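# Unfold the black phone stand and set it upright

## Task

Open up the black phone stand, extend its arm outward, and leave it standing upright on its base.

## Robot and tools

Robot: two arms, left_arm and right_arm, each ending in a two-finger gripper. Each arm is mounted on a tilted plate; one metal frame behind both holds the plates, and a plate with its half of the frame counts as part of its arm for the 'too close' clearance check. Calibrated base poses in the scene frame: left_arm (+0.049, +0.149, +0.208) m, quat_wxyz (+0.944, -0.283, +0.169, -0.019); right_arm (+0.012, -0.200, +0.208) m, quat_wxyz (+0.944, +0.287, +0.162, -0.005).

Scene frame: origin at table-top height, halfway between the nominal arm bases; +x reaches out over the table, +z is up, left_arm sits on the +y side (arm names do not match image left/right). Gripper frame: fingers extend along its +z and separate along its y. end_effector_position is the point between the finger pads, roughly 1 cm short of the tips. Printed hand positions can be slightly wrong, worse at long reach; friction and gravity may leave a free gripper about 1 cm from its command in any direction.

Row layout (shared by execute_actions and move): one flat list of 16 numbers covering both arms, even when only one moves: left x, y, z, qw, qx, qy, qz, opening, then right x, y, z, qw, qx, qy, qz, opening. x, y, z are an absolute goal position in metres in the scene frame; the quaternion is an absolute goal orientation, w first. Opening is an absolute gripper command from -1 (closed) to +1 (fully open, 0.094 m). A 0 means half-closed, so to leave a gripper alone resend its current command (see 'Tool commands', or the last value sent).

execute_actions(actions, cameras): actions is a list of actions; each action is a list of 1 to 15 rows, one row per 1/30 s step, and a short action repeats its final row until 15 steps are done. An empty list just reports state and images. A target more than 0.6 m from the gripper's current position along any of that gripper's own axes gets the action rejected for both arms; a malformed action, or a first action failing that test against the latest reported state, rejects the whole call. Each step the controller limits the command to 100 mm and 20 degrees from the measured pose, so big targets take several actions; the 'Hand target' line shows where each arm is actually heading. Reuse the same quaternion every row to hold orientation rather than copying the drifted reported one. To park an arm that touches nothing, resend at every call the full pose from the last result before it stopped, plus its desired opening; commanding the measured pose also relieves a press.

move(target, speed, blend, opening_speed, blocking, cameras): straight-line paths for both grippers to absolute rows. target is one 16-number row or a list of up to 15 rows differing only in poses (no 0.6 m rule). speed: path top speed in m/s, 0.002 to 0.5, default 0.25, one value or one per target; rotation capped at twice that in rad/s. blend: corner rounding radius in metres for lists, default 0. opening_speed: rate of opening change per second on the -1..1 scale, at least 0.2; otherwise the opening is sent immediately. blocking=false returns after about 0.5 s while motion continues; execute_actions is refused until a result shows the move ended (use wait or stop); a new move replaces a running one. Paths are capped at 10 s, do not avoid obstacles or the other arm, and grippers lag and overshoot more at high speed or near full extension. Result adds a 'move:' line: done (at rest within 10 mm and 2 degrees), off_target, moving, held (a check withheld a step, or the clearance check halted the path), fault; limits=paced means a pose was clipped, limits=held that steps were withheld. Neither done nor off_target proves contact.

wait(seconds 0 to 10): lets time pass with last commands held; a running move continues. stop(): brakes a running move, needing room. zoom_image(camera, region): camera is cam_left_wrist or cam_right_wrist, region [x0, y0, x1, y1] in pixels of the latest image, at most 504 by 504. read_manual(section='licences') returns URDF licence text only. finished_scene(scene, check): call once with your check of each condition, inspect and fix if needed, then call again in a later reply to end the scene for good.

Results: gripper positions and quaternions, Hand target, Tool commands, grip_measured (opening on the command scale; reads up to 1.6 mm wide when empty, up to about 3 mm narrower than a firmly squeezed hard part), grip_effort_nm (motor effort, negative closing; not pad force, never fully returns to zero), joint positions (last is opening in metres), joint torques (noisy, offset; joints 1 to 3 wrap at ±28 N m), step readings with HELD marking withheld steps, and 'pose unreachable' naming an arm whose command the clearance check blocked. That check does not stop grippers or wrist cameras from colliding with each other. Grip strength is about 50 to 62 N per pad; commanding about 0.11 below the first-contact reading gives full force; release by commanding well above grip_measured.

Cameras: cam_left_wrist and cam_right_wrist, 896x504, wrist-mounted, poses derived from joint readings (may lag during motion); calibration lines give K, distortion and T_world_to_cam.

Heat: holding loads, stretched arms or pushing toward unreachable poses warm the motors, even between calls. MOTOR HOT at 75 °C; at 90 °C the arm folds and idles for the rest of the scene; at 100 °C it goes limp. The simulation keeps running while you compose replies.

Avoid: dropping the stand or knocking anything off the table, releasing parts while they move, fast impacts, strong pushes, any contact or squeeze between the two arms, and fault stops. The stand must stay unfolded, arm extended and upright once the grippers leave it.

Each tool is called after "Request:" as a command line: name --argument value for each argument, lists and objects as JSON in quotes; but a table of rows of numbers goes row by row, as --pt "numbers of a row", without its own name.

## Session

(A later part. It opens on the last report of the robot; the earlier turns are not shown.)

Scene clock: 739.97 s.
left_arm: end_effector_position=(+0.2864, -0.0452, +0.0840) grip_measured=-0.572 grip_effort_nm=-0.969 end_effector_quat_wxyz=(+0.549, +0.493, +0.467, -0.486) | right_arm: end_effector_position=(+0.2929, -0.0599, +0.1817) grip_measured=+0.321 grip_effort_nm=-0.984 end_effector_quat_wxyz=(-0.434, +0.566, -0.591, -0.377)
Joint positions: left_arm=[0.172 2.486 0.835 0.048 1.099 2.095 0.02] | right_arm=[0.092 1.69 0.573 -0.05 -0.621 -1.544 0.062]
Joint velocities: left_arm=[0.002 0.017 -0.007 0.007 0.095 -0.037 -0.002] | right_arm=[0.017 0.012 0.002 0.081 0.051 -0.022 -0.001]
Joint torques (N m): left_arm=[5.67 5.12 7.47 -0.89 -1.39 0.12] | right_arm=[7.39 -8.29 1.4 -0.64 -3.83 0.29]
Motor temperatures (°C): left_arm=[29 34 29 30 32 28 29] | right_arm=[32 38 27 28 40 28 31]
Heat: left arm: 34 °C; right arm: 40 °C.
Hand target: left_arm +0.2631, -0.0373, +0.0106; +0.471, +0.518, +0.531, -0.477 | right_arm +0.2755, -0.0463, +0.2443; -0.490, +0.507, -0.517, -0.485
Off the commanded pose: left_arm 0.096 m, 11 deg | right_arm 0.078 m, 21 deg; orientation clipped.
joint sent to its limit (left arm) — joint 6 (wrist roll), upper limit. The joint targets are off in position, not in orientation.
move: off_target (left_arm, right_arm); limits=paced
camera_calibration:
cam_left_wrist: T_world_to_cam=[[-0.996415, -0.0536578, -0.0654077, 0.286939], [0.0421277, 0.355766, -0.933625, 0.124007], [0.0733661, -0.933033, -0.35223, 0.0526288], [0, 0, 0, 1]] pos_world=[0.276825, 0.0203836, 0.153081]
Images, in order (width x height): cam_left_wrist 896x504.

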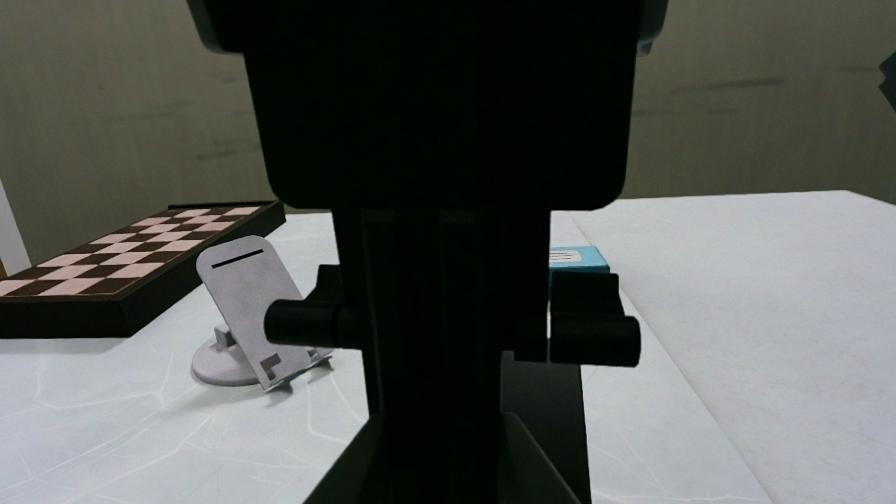

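Request:
move --pt "0.272 -0.05 0.02 0.4777 0.5233 0.5233 -0.4777 -0.85 0.274 -0.043 0.20 0.5 -0.5 0.5 0.5 0.05" --pt "0.268 -0.05 -0.01 0.4777 0.5233 0.5233 -0.4777 -0.85 0.274 -0.043 0.275 0.5 -0.5 0.5 0.5 0.05" --speed 0.12

Request:
zoom_image --camera "cam_left_wrist" --region '[220, 180, 680, 504]'

Scene clock: 750.77 s.
left_arm: end_effector_position=(+0.2948, -0.0565, +0.0298) grip_measured=-0.849 grip_effort_nm=-0.046 end_effector_quat_wxyz=(+0.534, +0.569, +0.492, -0.385) | right_arm: end_effector_position=(+0.2810, -0.0435, +0.2626) grip_measured=+0.314 grip_effort_nm=-0.984 end_effector_quat_wxyz=(-0.495, +0.508, -0.513, -0.483)
Joint positions: left_arm=[0.163 2.575 0.826 0.385 0.917 2.031 0.007] | right_arm=[0.179 1.596 0.579 -0.131 -0.894 -1.445 0.062]
Joint velocities: left_arm=[0.007 0.027 0.002 0.022 0.037 -0.037 0.001] | right_arm=[0.007 0.002 0.002 0.037 -0.007 -0.051 0]
Joint torques (N m): left_arm=[4.15 2.43 8.29 -2.63 0.65 -0.05] | right_arm=[5.08 -6.34 1.68 0.11 -1.16 0.05]
Motor temperatures (°C): left_arm=[29 35 30 31 33 28 29] | right_arm=[32 38 27 28 44 28 31]
Heat: left arm: 35 °C; right arm: 44 °C.
Hand target: left_arm +0.2674, -0.0496, -0.0021; +0.480, +0.518, +0.541, -0.457 | right_arm +0.2738, -0.0429, +0.2750; +0.499, -0.500, +0.500, +0.501
Off the commanded pose: left_arm 0.048 m, 14 deg | right_arm 0.014 m, 3 deg.
move: off_target (left_arm, right_arm)
camera_calibration:
cam_left_wrist: T_world_to_cam=[[-0.974714, -0.0725555, -0.211349, 0.288031], [0.137204, 0.552209, -0.822339, 0.0567881], [0.176374, -0.830543, -0.528291, 0.00297951], [0, 0, 0, 1]] pos_world=[0.27243, -0.00798605, 0.109148]
cam_right_wrist: T_world_to_cam=[[0.999615, -0.0223056, 0.0164796, -0.286487], [0.00465459, -0.450856, -0.892585, 0.250652], [0.0273395, 0.892318, -0.450579, 0.239542], [0, 0, 0, 1]] pos_world=[0.278661, -0.10713, 0.336382]

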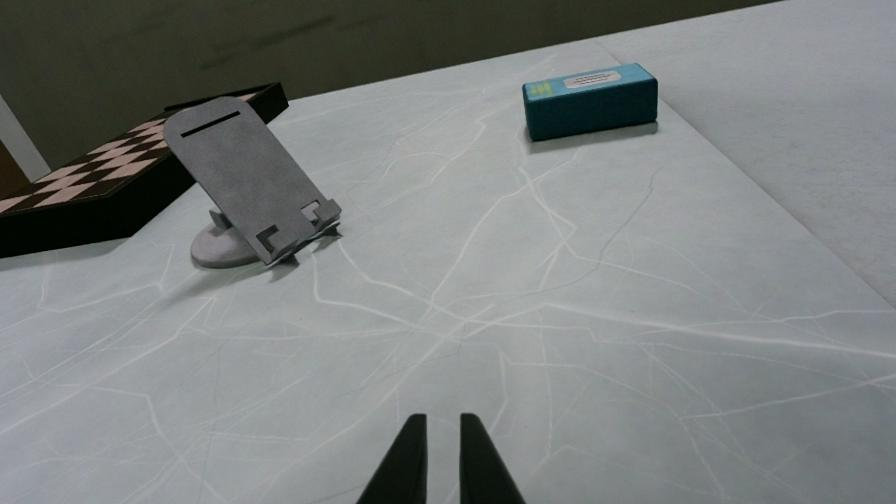

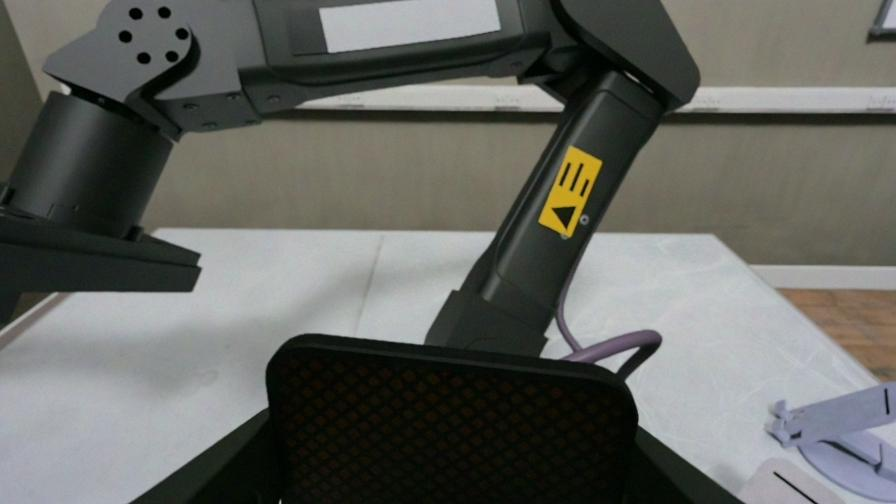

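Scaled by 1.096.

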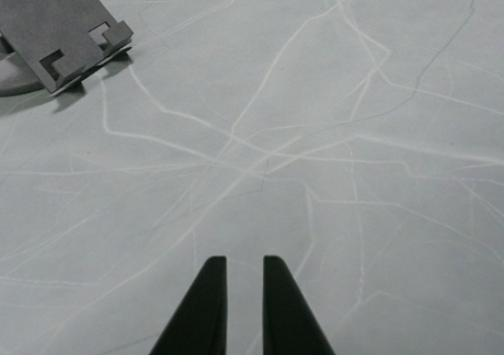

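Request:
execute_actions --actions '[]'

Scene clock: 766.63 s.
left_arm: end_effector_position=(+0.2948, -0.0565, +0.0297) grip_measured=-0.849 grip_effort_nm=-0.046 end_effector_quat_wxyz=(+0.534, +0.569, +0.492, -0.385) | right_arm: end_effector_position=(+0.2810, -0.0435, +0.2627) grip_measured=+0.314 grip_effort_nm=-0.989 end_effector_quat_wxyz=(-0.495, +0.508, -0.513, -0.483)
Joint positions: left_arm=[0.163 2.575 0.826 0.385 0.917 2.03 0.007] | right_arm=[0.179 1.596 0.579 -0.131 -0.895 -1.445 0.062]
Joint velocities: left_arm=[-0.017 0.002 0.012 -0.007 0.022 0.037 0] | right_arm=[-0.007 0.002 0.002 -0.007 -0.066 -0.007 -0.001]
Joint torques (N m): left_arm=[4.08 2.51 8.34 -2.61 0.63 -0.05] | right_arm=[5.08 -6.3 1.83 0.09 -1.18 0]
Motor temperatures (°C): left_arm=[29 34 30 34 32 28 28] | right_arm=[32 38 27 28 39 28 31]
Heat: left arm: 34 °C; right arm: 39 °C.
Hand target: left_arm +0.2674, -0.0496, -0.0021; +0.480, +0.518, +0.541, -0.457 | right_arm +0.2738, -0.0429, +0.2750; +0.499, -0.500, +0.499, +0.501
Tool commands: left_gripper/opening=-0.85 right_gripper/opening=+0.05
Off the commanded pose: left_arm 0.048 m, 14 deg | right_arm 0.014 m, 3 deg.
camera_calibration:
cam_left_wrist: T_world_to_cam=[[-0.974784, -0.0728303, -0.210931, 0.288085], [0.136693, 0.55226, -0.822389, 0.0569171], [0.176384, -0.830485, -0.528378, 0.00296923], [0, 0, 0, 1]] pos_world=[0.272517, -0.0079858, 0.109143]
cam_right_wrist: T_world_to_cam=[[0.999616, -0.0222614, 0.0164758, -0.286476], [0.00468146, -0.450518, -0.892755, 0.250766], [0.0272966, 0.89249, -0.450241, 0.239501], [0, 0, 0, 1]] pos_world=[0.278655, -0.107155, 0.336425]

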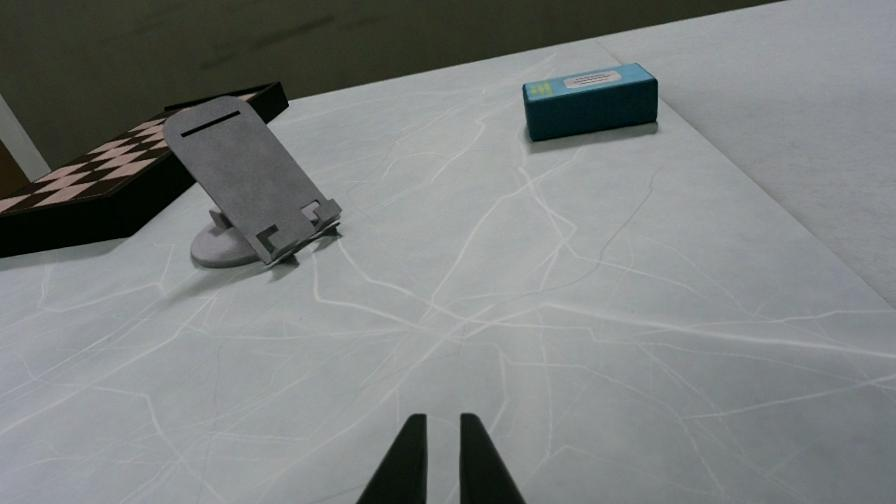

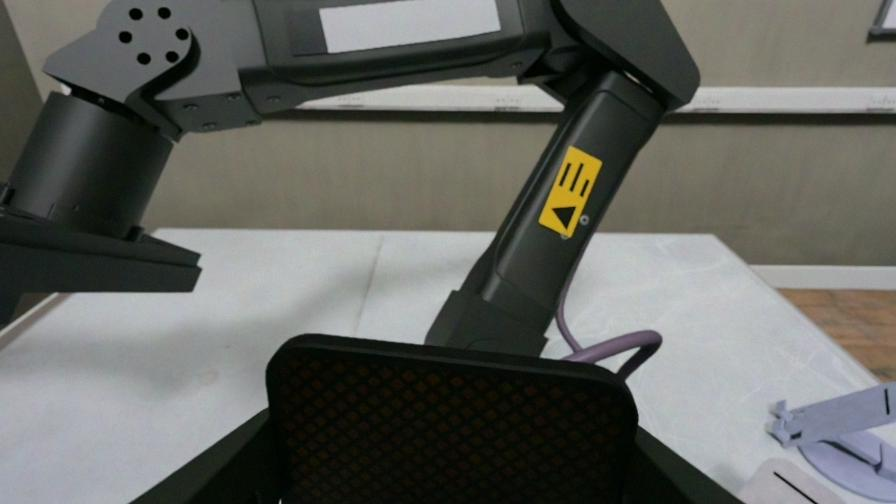

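Request:
move --pt "0.29 0.04 0.03 0.5 0.5 0.5 -0.5 -0.85 0.274 -0.043 0.275 0.5 -0.5 0.5 0.5 0.05" --pt "0.276 0.13 0.09 0.5 0.5 0.5 -0.5 -0.85 0.274 -0.043 0.275 0.5 -0.5 0.5 0.5 0.05" --speed 0.15

Scene clock: 772.90 s.
left_arm: end_effector_position=(+0.2748, +0.1352, +0.0882) grip_measured=-0.849 grip_effort_nm=-0.046 end_effector_quat_wxyz=(+0.367, +0.456, +0.679, -0.443) | right_arm: end_effector_position=(+0.2810, -0.0435, +0.2627) grip_measured=+0.314 grip_effort_nm=-0.984 end_effector_quat_wxyz=(-0.495, +0.507, -0.514, -0.483)
Joint positions: left_arm=[0.646 1.877 0.738 -0.589 0.743 2.1 0.007] | right_arm=[0.179 1.596 0.579 -0.131 -0.895 -1.444 0.062]
Joint velocities: left_arm=[-0.017 -0.007 0.007 0.007 -0.022 -0.037 0.001] | right_arm=[0.002 -0.007 0.007 -0.037 -0.022 -0.051 -0.002]
Joint torques (N m): left_arm=[-3.38 -6.56 0.83 -1.6 0.4 0.04] | right_arm=[5.04 -6.48 1.58 0.12 -1.11 0.03]
Motor temperatures (°C): left_arm=[29 35 30 34 32 28 28] | right_arm=[31 38 27 28 38 28 31]
Heat: left arm: 35 °C; right arm: 38 °C.
Hand target: left_arm +0.2751, +0.1317, +0.0896; +0.368, +0.461, +0.672, -0.448 | right_arm +0.2741, -0.0427, +0.2745; +0.500, -0.500, +0.500, +0.500
Off the commanded pose: left_arm 0.006 m, 27 deg; orientation clipped | right_arm 0.014 m, 3 deg.
joint sent to its limit (left arm) — joint 6 (wrist roll), upper limit. The joint targets are off in orientation, not in position.
move: off_target (left_arm, right_arm); limits=paced
camera_calibration:
cam_left_wrist: T_world_to_cam=[[-0.936223, -0.211455, 0.280665, 0.259603], [-0.348653, 0.658722, -0.666728, 0.10706], [-0.0438978, -0.722061, -0.690435, 0.256811], [0, 0, 0, 1]] pos_world=[0.291646, 0.169804, 0.17583]
cam_right_wrist: T_world_to_cam=[[0.999639, -0.0223271, 0.0149515, -0.286085], [0.00329124, -0.450494, -0.892773, 0.251162], [0.0266686, 0.8925, -0.450258, 0.239682], [0, 0, 0, 1]] pos_world=[0.278763, -0.107157, 0.336427]

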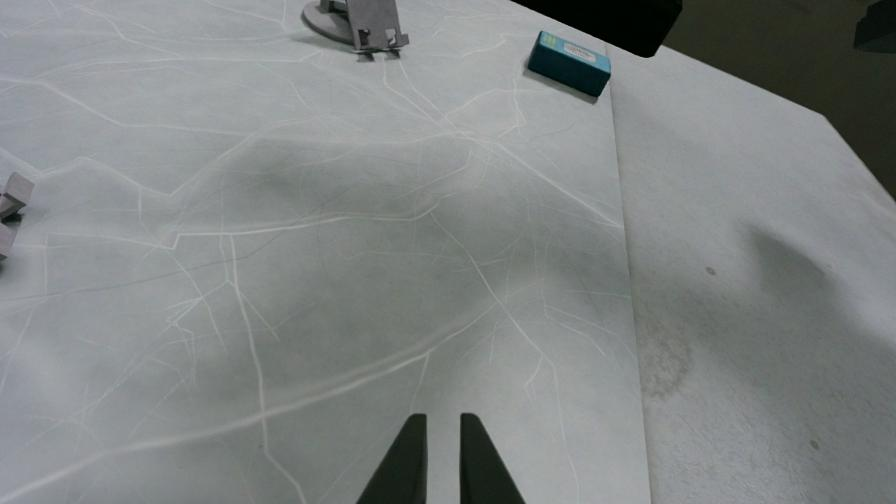

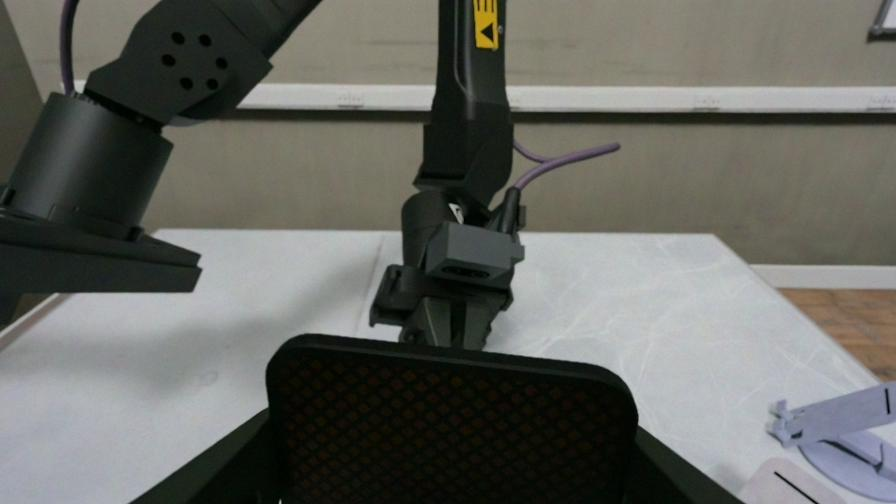

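Request:
move --target '[0.276,0.16,0.12,0.561,0.4304,0.4304,-0.561,-0.85,0.274,-0.043,0.275,0.5,-0.5,0.5,0.5,0.05]' --speed 0.15

Request:
zoom_image --camera "cam_left_wrist" --region '[392, 0, 896, 504]'

Scene clock: 781.80 s.
left_arm: end_effector_position=(+0.2707, +0.1548, +0.1184) grip_measured=-0.849 grip_effort_nm=-0.046 end_effector_quat_wxyz=(+0.338, +0.392, +0.684, -0.513) | right_arm: end_effector_position=(+0.2810, -0.0435, +0.2627) grip_measured=+0.314 grip_effort_nm=-0.979 end_effector_quat_wxyz=(-0.495, +0.507, -0.514, -0.483)
Joint positions: left_arm=[0.703 1.857 0.834 -0.893 0.761 2.1 0.007] | right_arm=[0.179 1.596 0.579 -0.131 -0.895 -1.444 0.062]
Joint velocities: left_arm=[0.007 -0.017 0.002 -0.022 0.037 0.037 0] | right_arm=[-0.007 -0.002 0.017 0.037 -0.007 0.037 -0.001]
Joint torques (N m): left_arm=[-1.25 -8.66 1.26 -1.86 0.51 0.04] | right_arm=[5.11 -6.37 1.63 0.13 -1.14 0.07]
Motor temperatures (°C): left_arm=[29 36 29 34 32 28 28] | right_arm=[31 38 27 28 37 28 32]
Heat: left arm: 36 °C; right arm: 38 °C.
Hand target: left_arm +0.2757, +0.1591, +0.1201; +0.349, +0.391, +0.687, -0.504 | right_arm +0.2741, -0.0427, +0.2745; +0.500, -0.500, +0.500, +0.500
Off the commanded pose: left_arm 0.008 m, 40 deg; orientation clipped | right_arm 0.014 m, 3 deg.
joint sent to its limit (left arm) — joint 6 (wrist roll), upper limit. The joint targets are off in orientation, not in position.
move: off_target (left_arm, right_arm); limits=paced
camera_calibration:
cam_left_wrist: T_world_to_cam=[[-0.873025, -0.184732, 0.451333, 0.20998], [-0.467921, 0.578046, -0.668515, 0.157902], [-0.137395, -0.794819, -0.591088, 0.316432], [0, 0, 0, 1]] pos_world=[0.300679, 0.199022, 0.197828]
cam_right_wrist: T_world_to_cam=[[0.999639, -0.0223271, 0.0149515, -0.286085], [0.00329124, -0.450494, -0.892773, 0.251162], [0.0266686, 0.8925, -0.450258, 0.239682], [0, 0, 0, 1]] pos_world=[0.278763, -0.107157, 0.336427]

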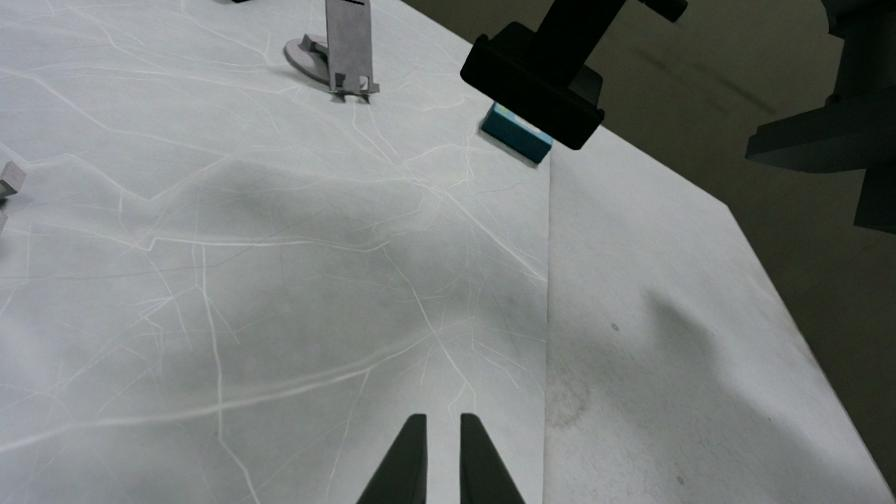

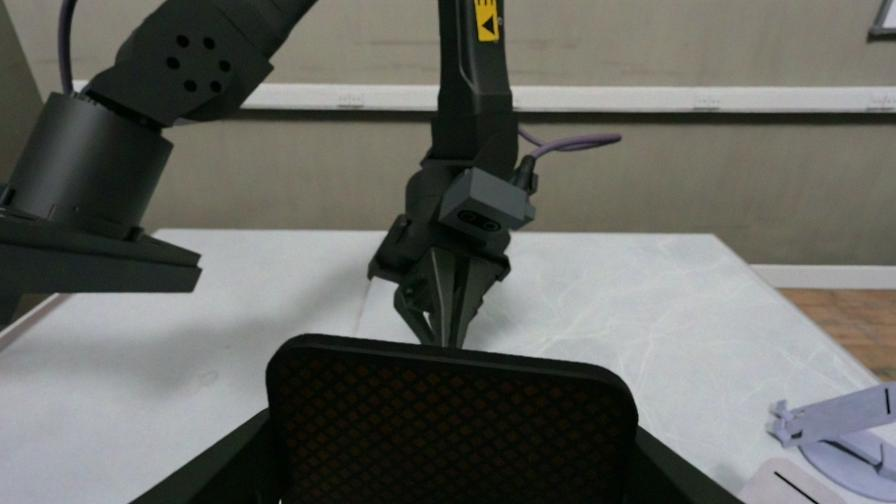

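Scaled by 1.000.

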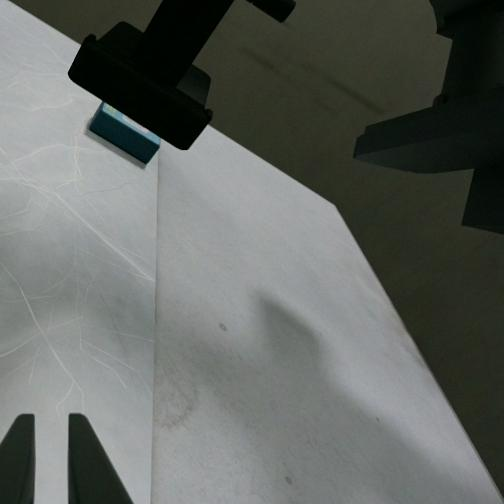

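Request:
move --target '[0.276,0.16,0.06,0.5,0.5,0.5,-0.5,-0.85,0.274,-0.043,0.168,0.5,-0.5,0.5,0.5,0.05]' --speed 0.1

Scene clock: 799.37 s.
left_arm: end_effector_position=(+0.2801, +0.1612, +0.0658) grip_measured=-0.849 grip_effort_nm=-0.046 end_effector_quat_wxyz=(+0.337, +0.449, +0.700, -0.441) | right_arm: end_effector_position=(+0.2819, -0.0463, +0.1639) grip_measured=+0.314 grip_effort_nm=-0.994 end_effector_quat_wxyz=(-0.499, +0.516, -0.509, -0.475)
Joint positions: left_arm=[0.703 1.936 0.851 -0.659 0.689 2.1 0.007] | right_arm=[-0.05 2.008 0.699 -0.131 -0.951 -1.835 0.062]
Joint velocities: left_arm=[-0.017 0.017 -0.007 -0.007 -0.051 -0.022 0] | right_arm=[0.017 -0.017 0.007 0.022 0.007 -0.051 0]
Joint torques (N m): left_arm=[-1.05 -5.83 0.69 -1.52 0.38 0.06] | right_arm=[4.04 -3.84 0.44 -0.56 -1.11 -0.15]
Motor temperatures (°C): left_arm=[29 37 29 34 31 28 27] | right_arm=[31 37 27 28 36 28 32]
Heat: left arm: 37 °C; right arm: 37 °C.
Hand target: left_arm +0.2768, +0.1601, +0.0603; +0.336, +0.446, +0.701, -0.444 | right_arm +0.2757, -0.0436, +0.1665; +0.500, -0.500, +0.503, +0.497
Off the commanded pose: left_arm 0.007 m, 31 deg; orientation clipped | right_arm 0.010 m, 4 deg.
joint sent to its limit (left arm) — joint 6 (wrist roll), upper limit. The joint targets are off in orientation, not in position.
move: off_target (left_arm, right_arm); limits=paced
camera_calibration:
cam_left_wrist: T_world_to_cam=[[-0.917209, -0.22773, 0.326903, 0.270589], [-0.389466, 0.685362, -0.615302, 0.0806601], [-0.0839243, -0.691678, -0.717313, 0.268396], [0, 0, 0, 1]] pos_world=[0.302126, 0.191984, 0.153698]
cam_right_wrist: T_world_to_cam=[[0.998932, -0.0213283, 0.0409955, -0.289571], [0.0267148, -0.457341, -0.88889, 0.154142], [0.0377074, 0.889036, -0.456282, 0.195498], [0, 0, 0, 1]] pos_world=[0.277772, -0.109486, 0.238089]

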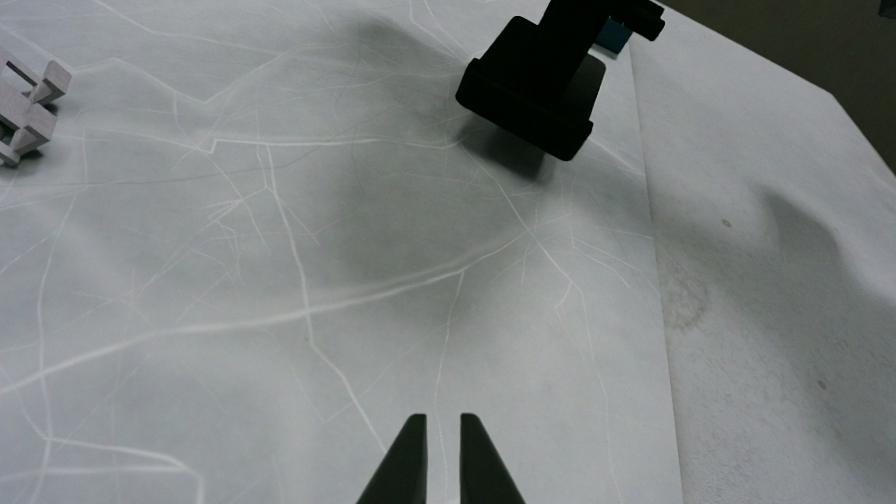

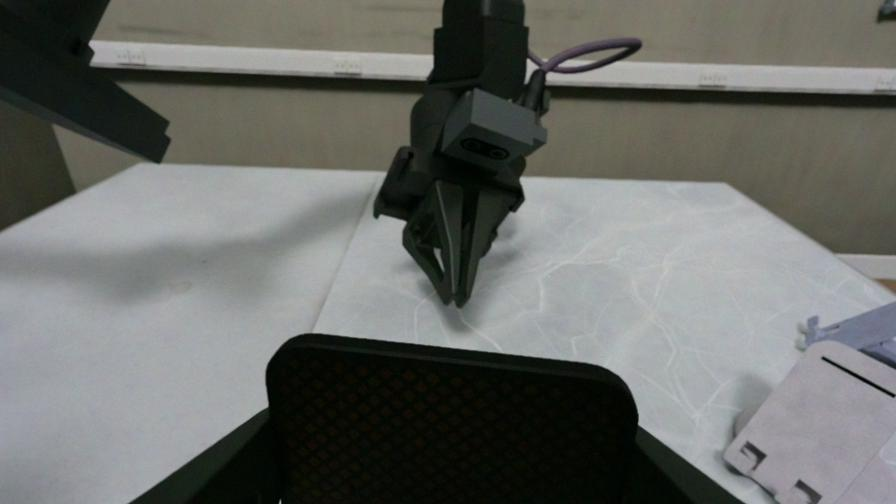

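Request:
move --target '[0.276,0.16,0.06,0.337,0.449,0.700,-0.441,-0.85,0.274,-0.043,0.145,0.5,-0.5,0.5,0.5,0.05]' --speed 0.03

Request:
zoom_image --camera "cam_left_wrist" --region '[400, 0, 700, 250]'

Scene clock: 802.57 s.
left_arm: end_effector_position=(+0.2806, +0.1620, +0.0640) grip_measured=-0.849 grip_effort_nm=-0.051 end_effector_quat_wxyz=(+0.337, +0.452, +0.701, -0.437) | right_arm: end_effector_position=(+0.2816, -0.0464, +0.1421) grip_measured=+0.314 grip_effort_nm=-0.989 end_effector_quat_wxyz=(-0.499, +0.517, -0.507, -0.476)
Joint positions: left_arm=[0.703 1.936 0.851 -0.65 0.684 2.1 0.007] | right_arm=[-0.093 2.104 0.752 -0.158 -0.955 -1.918 0.062]
Joint velocities: left_arm=[-0.012 -0.002 -0.027 -0.022 -0.022 0.051 0.001] | right_arm=[0.002 -0.012 0.012 -0.037 0.007 0.066 -0.001]
Joint torques (N m): left_arm=[-1.16 -6.35 -0.03 -1.44 0.35 0.04] | right_arm=[4.29 -4 0.06 -0.72 -1.11 -0.11]
Motor temperatures (°C): left_arm=[29 36 29 34 31 28 27] | right_arm=[31 37 27 28 36 28 32]
Heat: left arm: 36 °C; right arm: 37 °C.
Hand target: left_arm +0.2760, +0.1599, +0.0602; +0.335, +0.449, +0.701, -0.441 | right_arm +0.2747, -0.0434, +0.1446; +0.500, -0.500, +0.502, +0.499
Off the commanded pose: left_arm 0.006 m, 1 deg | right_arm 0.009 m, 3 deg.
joint sent to its limit (left arm) — joint 6 (wrist roll), upper limit. The joint targets still meet the commanded pose.
move: off_target (right_arm)
camera_calibration:
cam_left_wrist: T_world_to_cam=[[-0.919136, -0.229397, 0.320258, 0.273097], [-0.385484, 0.691266, -0.61119, 0.0768456], [-0.0811784, -0.685221, -0.723797, 0.266288], [0, 0, 0, 1]] pos_world=[0.302253, 0.191993, 0.152244]
cam_right_wrist: T_world_to_cam=[[0.998961, -0.0162114, 0.0426022, -0.288352], [0.0305376, -0.455855, -0.88953, 0.133854], [0.033841, 0.889906, -0.454887, 0.186564], [0, 0, 0, 1]] pos_world=[0.277651, -0.109681, 0.216217]

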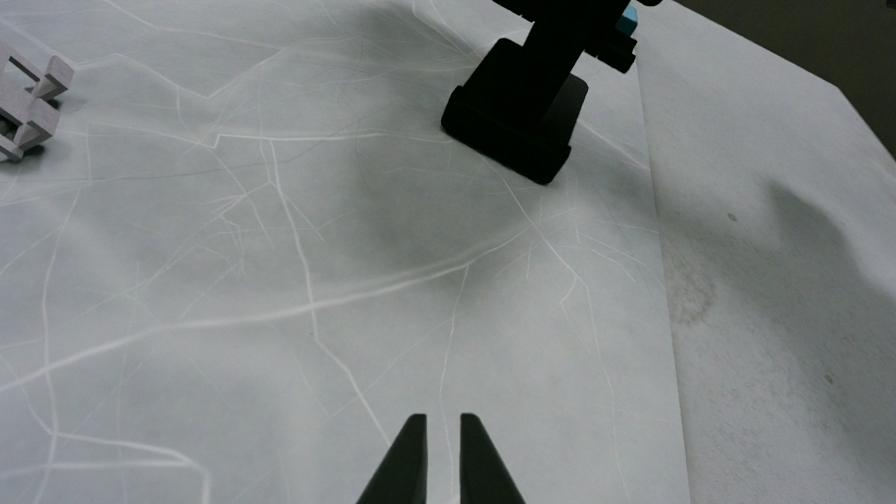

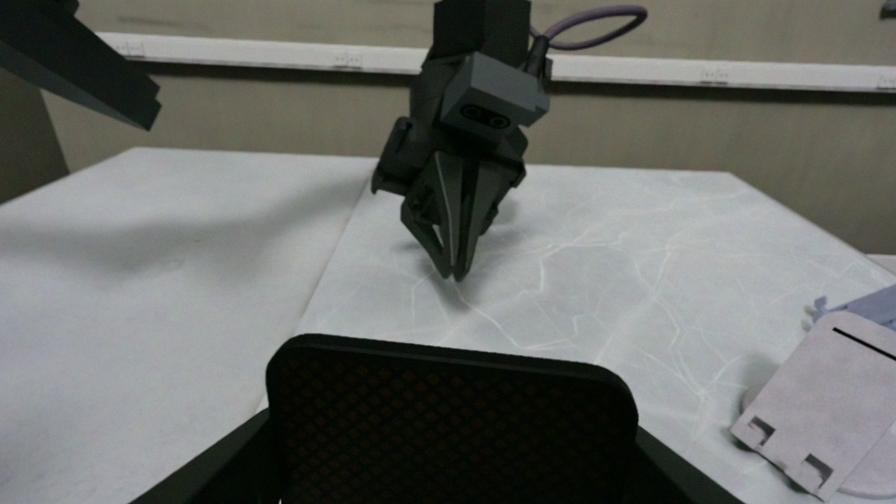

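Scaled by 1.680.

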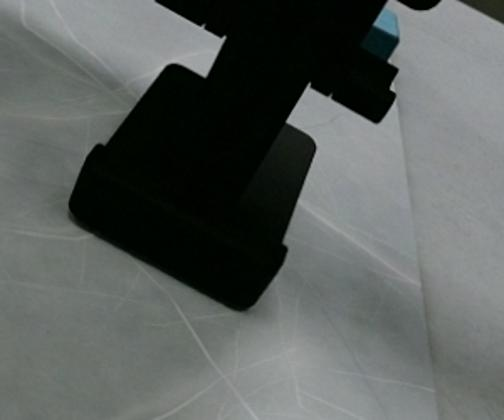

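Request:
move --target '[0.276,0.16,0.06,0.337,0.449,0.700,-0.441,-0.85,0.274,-0.043,0.128,0.5,-0.5,0.5,0.5,0.05]' --speed 0.03

Request:
zoom_image --camera "cam_left_wrist" --region '[400, 0, 700, 250]'

Scene clock: 807.93 s.
left_arm: end_effector_position=(+0.2807, +0.1621, +0.0638) grip_measured=-0.849 grip_effort_nm=-0.046 end_effector_quat_wxyz=(+0.337, +0.453, +0.701, -0.437) | right_arm: end_effector_position=(+0.2826, -0.0464, +0.1386) grip_measured=+0.314 grip_effort_nm=-0.984 end_effector_quat_wxyz=(-0.514, +0.499, -0.495, -0.491)
Joint positions: left_arm=[0.703 1.936 0.851 -0.648 0.684 2.1 0.007] | right_arm=[-0.12 2.167 0.798 -0.208 -1.014 -1.982 0.062]
Joint velocities: left_arm=[0.002 0.012 -0.017 0.066 0.007 -0.022 0] | right_arm=[0.007 -0.002 0.012 -0.066 -0.037 -0.066 -0.001]
Joint torques (N m): left_arm=[-1.03 -6.34 -0.13 -1.47 0.35 0.04] | right_arm=[3.9 -3.59 0.06 -0.54 -0.45 -0.19]
Motor temperatures (°C): left_arm=[28 36 29 34 31 28 27] | right_arm=[31 36 27 28 36 28 32]
Heat: left arm: 36 °C; right arm: 36 °C.
Hand target: left_arm +0.2760, +0.1599, +0.0602; +0.336, +0.449, +0.702, -0.441 | right_arm +0.2741, -0.0434, +0.1282; +0.500, -0.500, +0.501, +0.499
Off the commanded pose: left_arm 0.006 m, 1 deg | right_arm 0.014 m, 2 deg.
joint sent to its limit (left arm) — joint 6 (wrist roll), upper limit. The joint targets still meet the commanded pose.
move: off_target (right_arm)
camera_calibration:
cam_left_wrist: T_world_to_cam=[[-0.919365, -0.229689, 0.319392, 0.273439], [-0.385042, 0.691878, -0.610776, 0.0764381], [-0.0806917, -0.684506, -0.724528, 0.266005], [0, 0, 0, 1]] pos_world=[0.302287, 0.192002, 0.15208]
cam_right_wrist: T_world_to_cam=[[0.999089, -0.0243536, 0.0350402, -0.28857], [0.0223163, -0.401712, -0.915494, 0.139052], [0.0363716, 0.915442, -0.400803, 0.177906], [0, 0, 0, 1]] pos_world=[0.278733, -0.114031, 0.208718]

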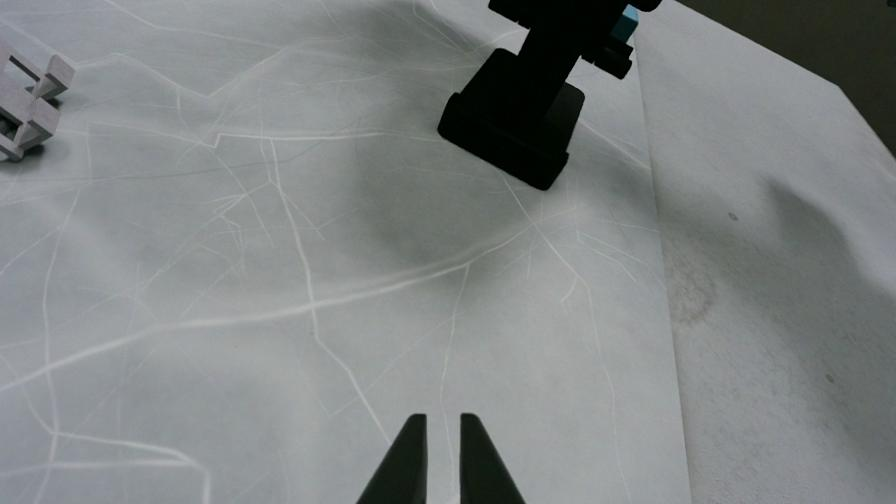

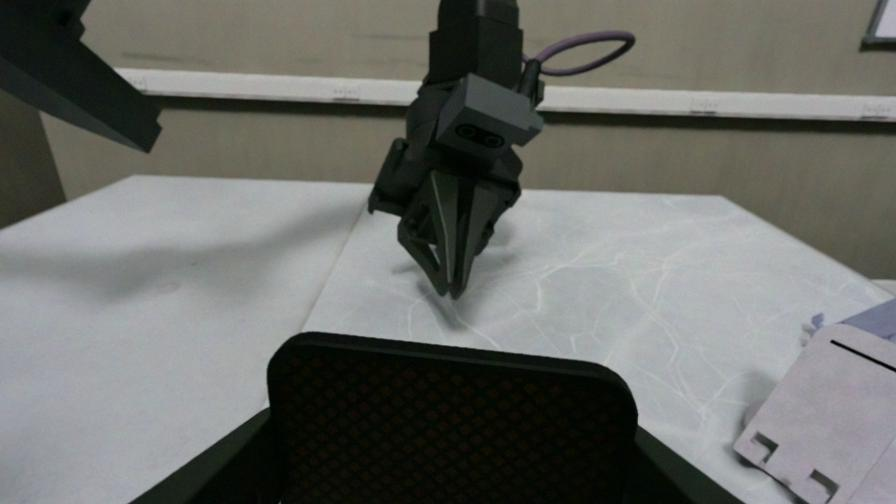

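Scaled by 1.680.

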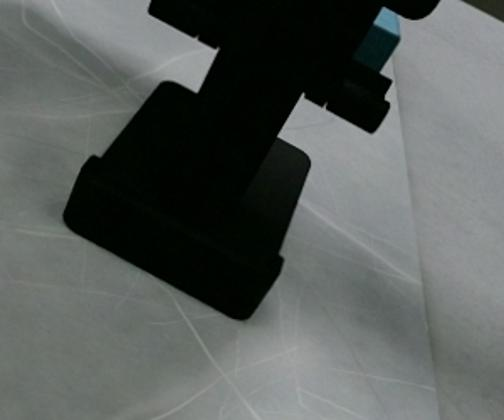

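Request:
move --pt "0.270 0.06 0.05 0.4777 0.5233 0.5233 -0.4777 -0.1 0.274 -0.043 0.137 0.5 -0.5 0.5 0.5 0.05" --pt "0.270 0.0 0.045 0.4777 0.5233 0.5233 -0.4777 -0.1 0.274 -0.043 0.137 0.5 -0.5 0.5 0.5 0.05" --speed 0.12

Request:
zoom_image --camera "cam_left_wrist" --region '[200, 0, 700, 500]'

Scene clock: 820.10 s.
left_arm: end_effector_position=(+0.2775, +0.0056, +0.0505) grip_measured=-0.101 grip_effort_nm=0.081 end_effector_quat_wxyz=(+0.469, +0.529, +0.551, -0.444) | right_arm: end_effector_position=(+0.2797, -0.0460, +0.1387) grip_measured=+0.314 grip_effort_nm=-0.984 end_effector_quat_wxyz=(-0.512, +0.498, -0.496, -0.494)
Joint positions: left_arm=[0.326 2.349 0.754 -0.012 0.883 2.101 0.042] | right_arm=[-0.12 2.167 0.79 -0.206 -1.013 -1.981 0.062]
Joint velocities: left_arm=[-0.007 0.017 0.017 0.022 0.022 -0.007 0.001] | right_arm=[0.007 -0.012 -0.017 -0.095 -0.007 -0.007 0]
Joint torques (N m): left_arm=[-3.84 -1.76 0.73 -1.18 0.76 0.04] | right_arm=[5.41 -5.9 -1.05 -0.47 -0.53 0.16]
Motor temperatures (°C): left_arm=[29 35 29 33 31 28 27] | right_arm=[31 36 27 28 35 28 32]
Heat: left arm: 35 °C; right arm: 36 °C.
Hand target: left_arm +0.2705, -0.0021, +0.0455; +0.468, +0.516, +0.549, -0.462 | right_arm +0.2741, -0.0429, +0.1370; +0.500, -0.500, +0.500, +0.500
Off the commanded pose: left_arm 0.011 m, 5 deg | right_arm 0.007 m, 2 deg.
joint sent to its limit (left arm) — joint 6 (wrist roll), upper limit. The joint targets are off in orientation, not in position.
move: off_target (left_arm)
camera_calibration:
cam_left_wrist: T_world_to_cam=[[-0.997788, -0.0654466, 0.0116562, 0.275209], [-0.0468729, 0.568309, -0.821479, 0.0928195], [0.0471387, -0.820208, -0.57012, 0.106512], [0, 0, 0, 1]] pos_world=[0.27393, 0.0526236, 0.133766]
cam_right_wrist: T_world_to_cam=[[0.999347, -0.0209075, 0.0294647, -0.284865], [0.0185876, -0.401799, -0.915539, 0.14046], [0.0309806, 0.915489, -0.401148, 0.179166], [0, 0, 0, 1]] pos_world=[0.276518, -0.113544, 0.208862]

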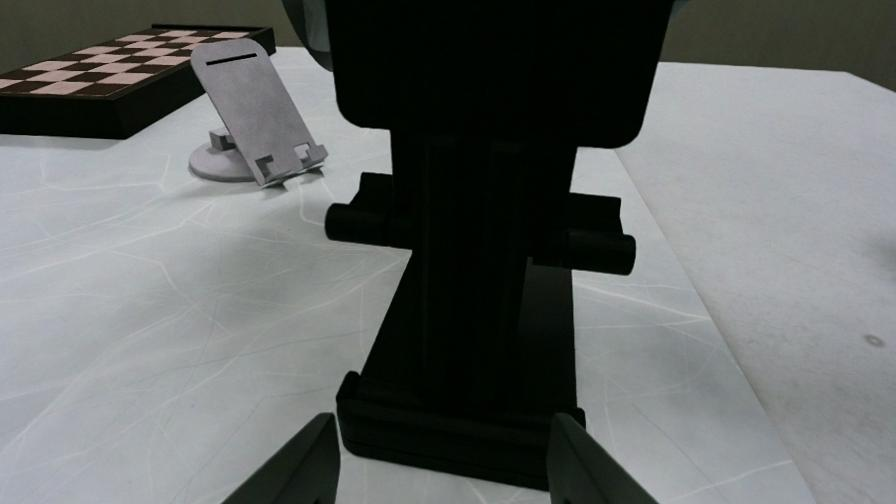

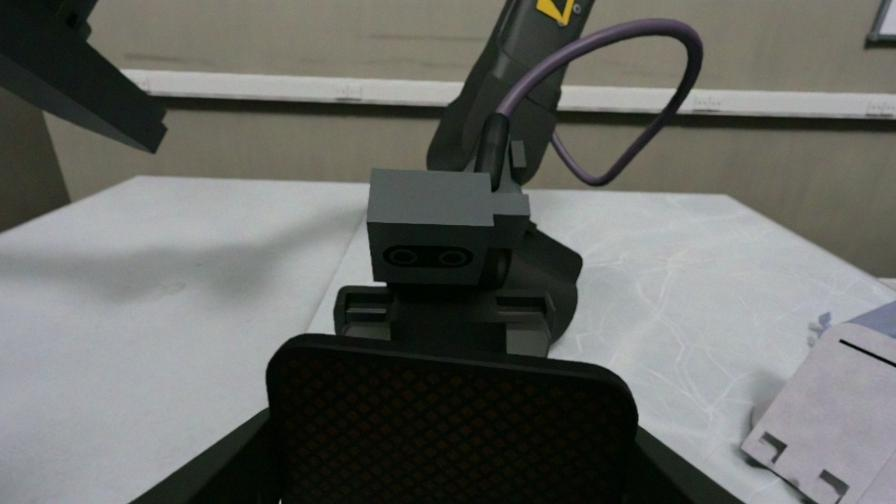

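Scaled by 1.008.

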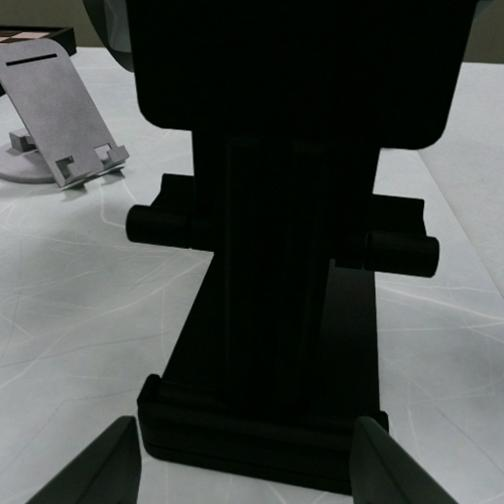

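Request:
move --target '[0.264,-0.048,0.04,0.4777,0.5233,0.5233,-0.4777,-0.1,0.274,-0.043,0.137,0.5,-0.5,0.5,0.5,0.05]' --speed 0.08

Request:
zoom_image --camera "cam_left_wrist" --region '[250, 100, 650, 500]'

Scene clock: 826.00 s.
left_arm: end_effector_position=(+0.2860, -0.0340, +0.0428) grip_measured=-0.101 grip_effort_nm=0.066 end_effector_quat_wxyz=(+0.497, +0.540, +0.527, -0.429) | right_arm: end_effector_position=(+0.2805, -0.0460, +0.1394) grip_measured=+0.312 grip_effort_nm=-0.989 end_effector_quat_wxyz=(-0.513, +0.495, -0.497, -0.495)
Joint positions: left_arm=[0.214 2.474 0.78 0.227 0.911 1.999 0.042] | right_arm=[-0.12 2.167 0.79 -0.204 -1.018 -1.975 0.062]
Joint velocities: left_arm=[0.002 -0.017 -0.002 0.007 -0.022 -0.007 0] | right_arm=[0.012 0.012 0.007 0.051 0.051 0.037 0]
Joint torques (N m): left_arm=[-5.64 -0.85 0.61 -1.25 0.79 -0.1] | right_arm=[5.5 -5.94 -1.01 -0.48 -0.42 0.1]
Motor temperatures (°C): left_arm=[29 35 29 33 31 28 27] | right_arm=[31 36 27 28 34 28 32]
Heat: left arm: 35 °C; right arm: 36 °C.
Hand target: left_arm +0.2640, -0.0470, +0.0414; +0.478, +0.522, +0.524, -0.474 | right_arm +0.2741, -0.0430, +0.1371; +0.500, -0.500, +0.500, +0.500
Off the commanded pose: left_arm 0.026 m, 6 deg | right_arm 0.008 m, 2 deg.
move: off_target (left_arm)
camera_calibration:
cam_left_wrist: T_world_to_cam=[[-0.99558, -0.0670272, -0.0657797, 0.28378], [0.018397, 0.547668, -0.836494, 0.0907254], [0.0920933, -0.834007, -0.544014, 0.0548334], [0, 0, 0, 1]] pos_world=[0.275807, 0.0150651, 0.124388]
cam_right_wrist: T_world_to_cam=[[0.999374, -0.0244584, 0.0255593, -0.285307], [0.0137395, -0.39743, -0.91753, 0.142985], [0.0325993, 0.917307, -0.396845, 0.178504], [0, 0, 0, 1]] pos_world=[0.277344, -0.113895, 0.209324]

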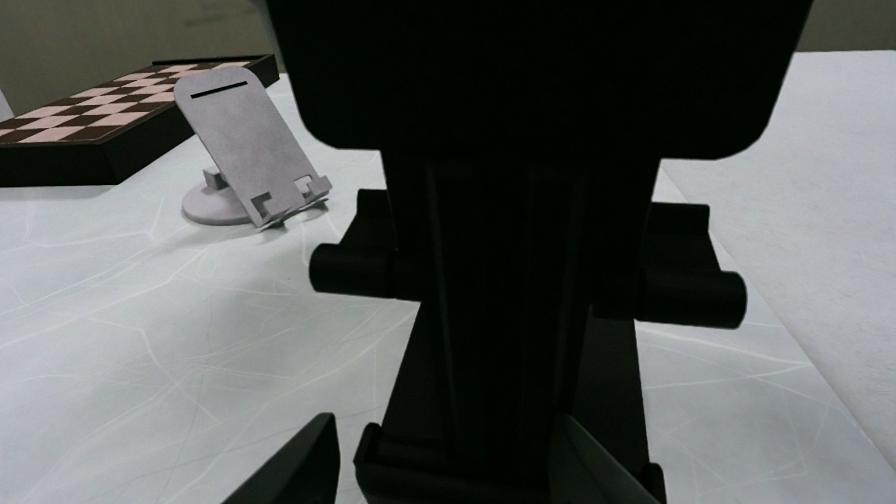

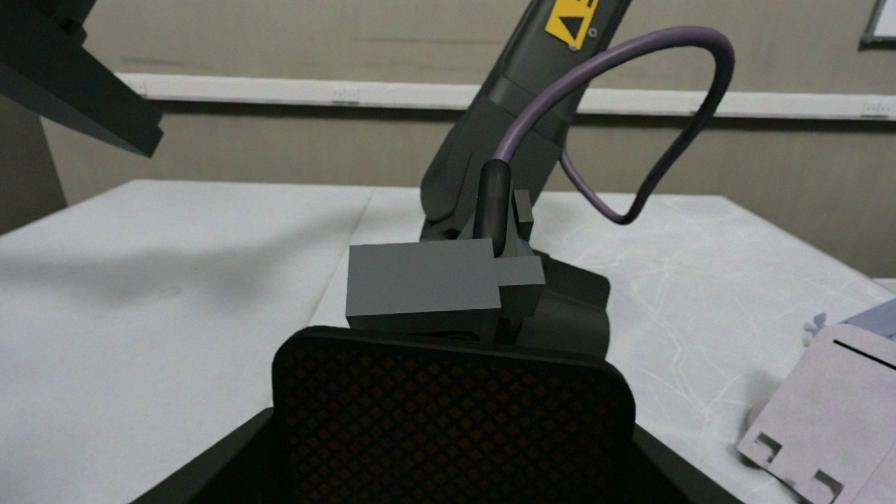

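Scaled by 1.260.

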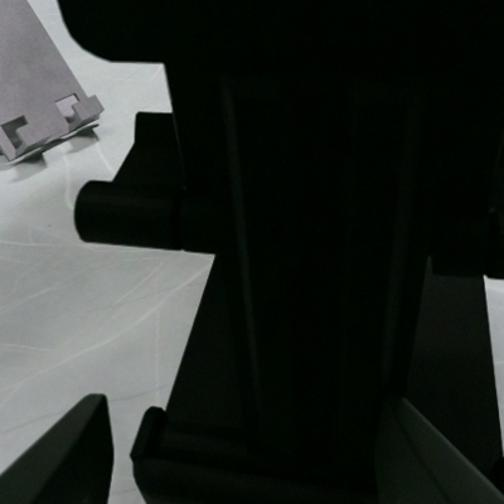

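Request:
move --pt "0.258 -0.0 0.045 0.4777 0.5233 0.5233 -0.4777 -0.1 0.274 -0.043 0.137 0.5 -0.5 0.5 0.5 0.05" --pt "0.256 -0.05 0.04 0.4777 0.5233 0.5233 -0.4777 -0.1 0.274 -0.043 0.137 0.5 -0.5 0.5 0.5 0.05" --speed 0.08

Request:
zoom_image --camera "cam_left_wrist" --region '[250, 100, 650, 500]'

Scene clock: 832.60 s.
left_arm: end_effector_position=(+0.2833, -0.0364, +0.0396) grip_measured=-0.101 grip_effort_nm=0.066 end_effector_quat_wxyz=(+0.501, +0.546, +0.525, -0.418) | right_arm: end_effector_position=(+0.2796, -0.0458, +0.1395) grip_measured=+0.311 grip_effort_nm=-0.984 end_effector_quat_wxyz=(-0.512, +0.495, -0.497, -0.496)
Joint positions: left_arm=[0.212 2.491 0.767 0.277 0.905 2.005 0.042] | right_arm=[-0.12 2.167 0.788 -0.203 -1.018 -1.973 0.062]
Joint velocities: left_arm=[-0.012 -0.012 -0.002 0.007 -0.022 0.051 -0.001] | right_arm=[0.007 -0.002 -0.002 -0.095 -0.007 -0.022 0.002]
Joint torques (N m): left_arm=[-5.29 -1.06 -0.31 -1.45 0.83 -0.15] | right_arm=[5.45 -5.96 -1.13 -0.52 -0.43 0.05]
Motor temperatures (°C): left_arm=[29 34 29 33 31 28 27] | right_arm=[31 36 27 28 34 28 32]
Heat: left arm: 34 °C; right arm: 36 °C.
Hand target: left_arm +0.2559, -0.0486, +0.0415; +0.477, +0.522, +0.524, -0.474 | right_arm +0.2740, -0.0429, +0.1370; +0.500, -0.500, +0.500, +0.500
Off the commanded pose: left_arm 0.031 m, 8 deg | right_arm 0.007 m, 2 deg.
move: off_target (left_arm)
camera_calibration:
cam_left_wrist: T_world_to_cam=[[-0.993288, -0.0714595, -0.090948, 0.280956], [0.0359123, 0.556914, -0.829793, 0.0844768], [0.109947, -0.82749, -0.55061, 0.0467357], [0, 0, 0, 1]] pos_world=[0.270898, 0.011704, 0.121384]
cam_right_wrist: T_world_to_cam=[[0.999501, -0.0233215, 0.0212844, -0.283817], [0.0102701, -0.397319, -0.917623, 0.144099], [0.0298571, 0.917384, -0.396881, 0.179199], [0, 0, 0, 1]] pos_world=[0.276846, -0.113761, 0.20939]

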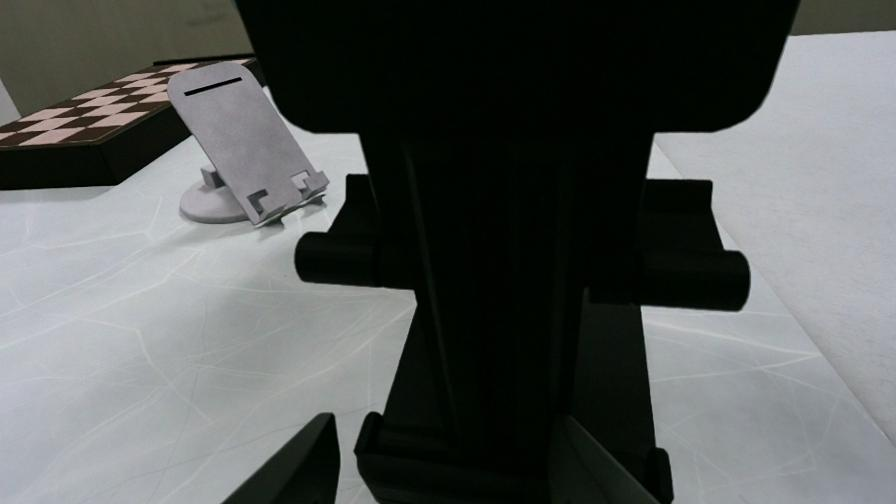

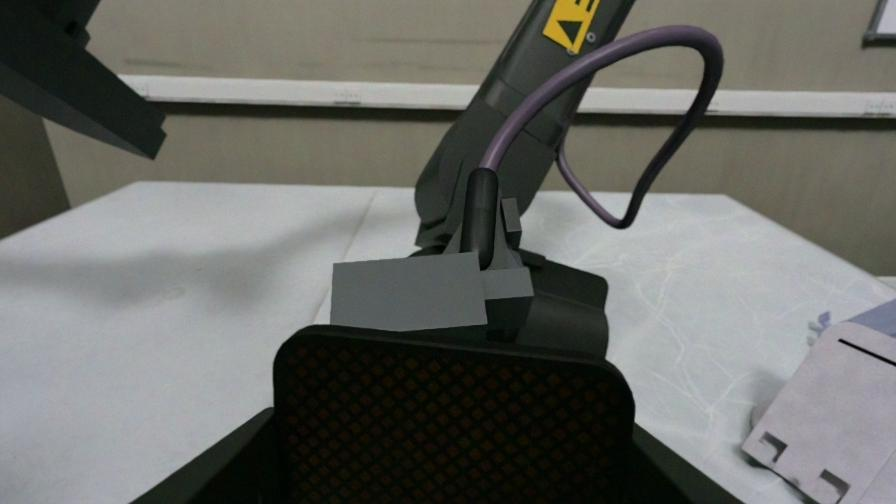

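Scaled by 1.260.

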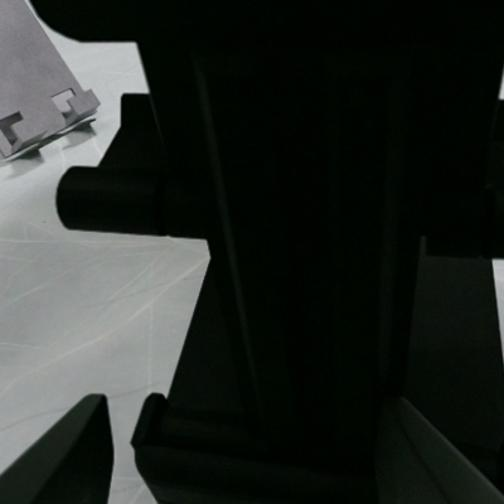

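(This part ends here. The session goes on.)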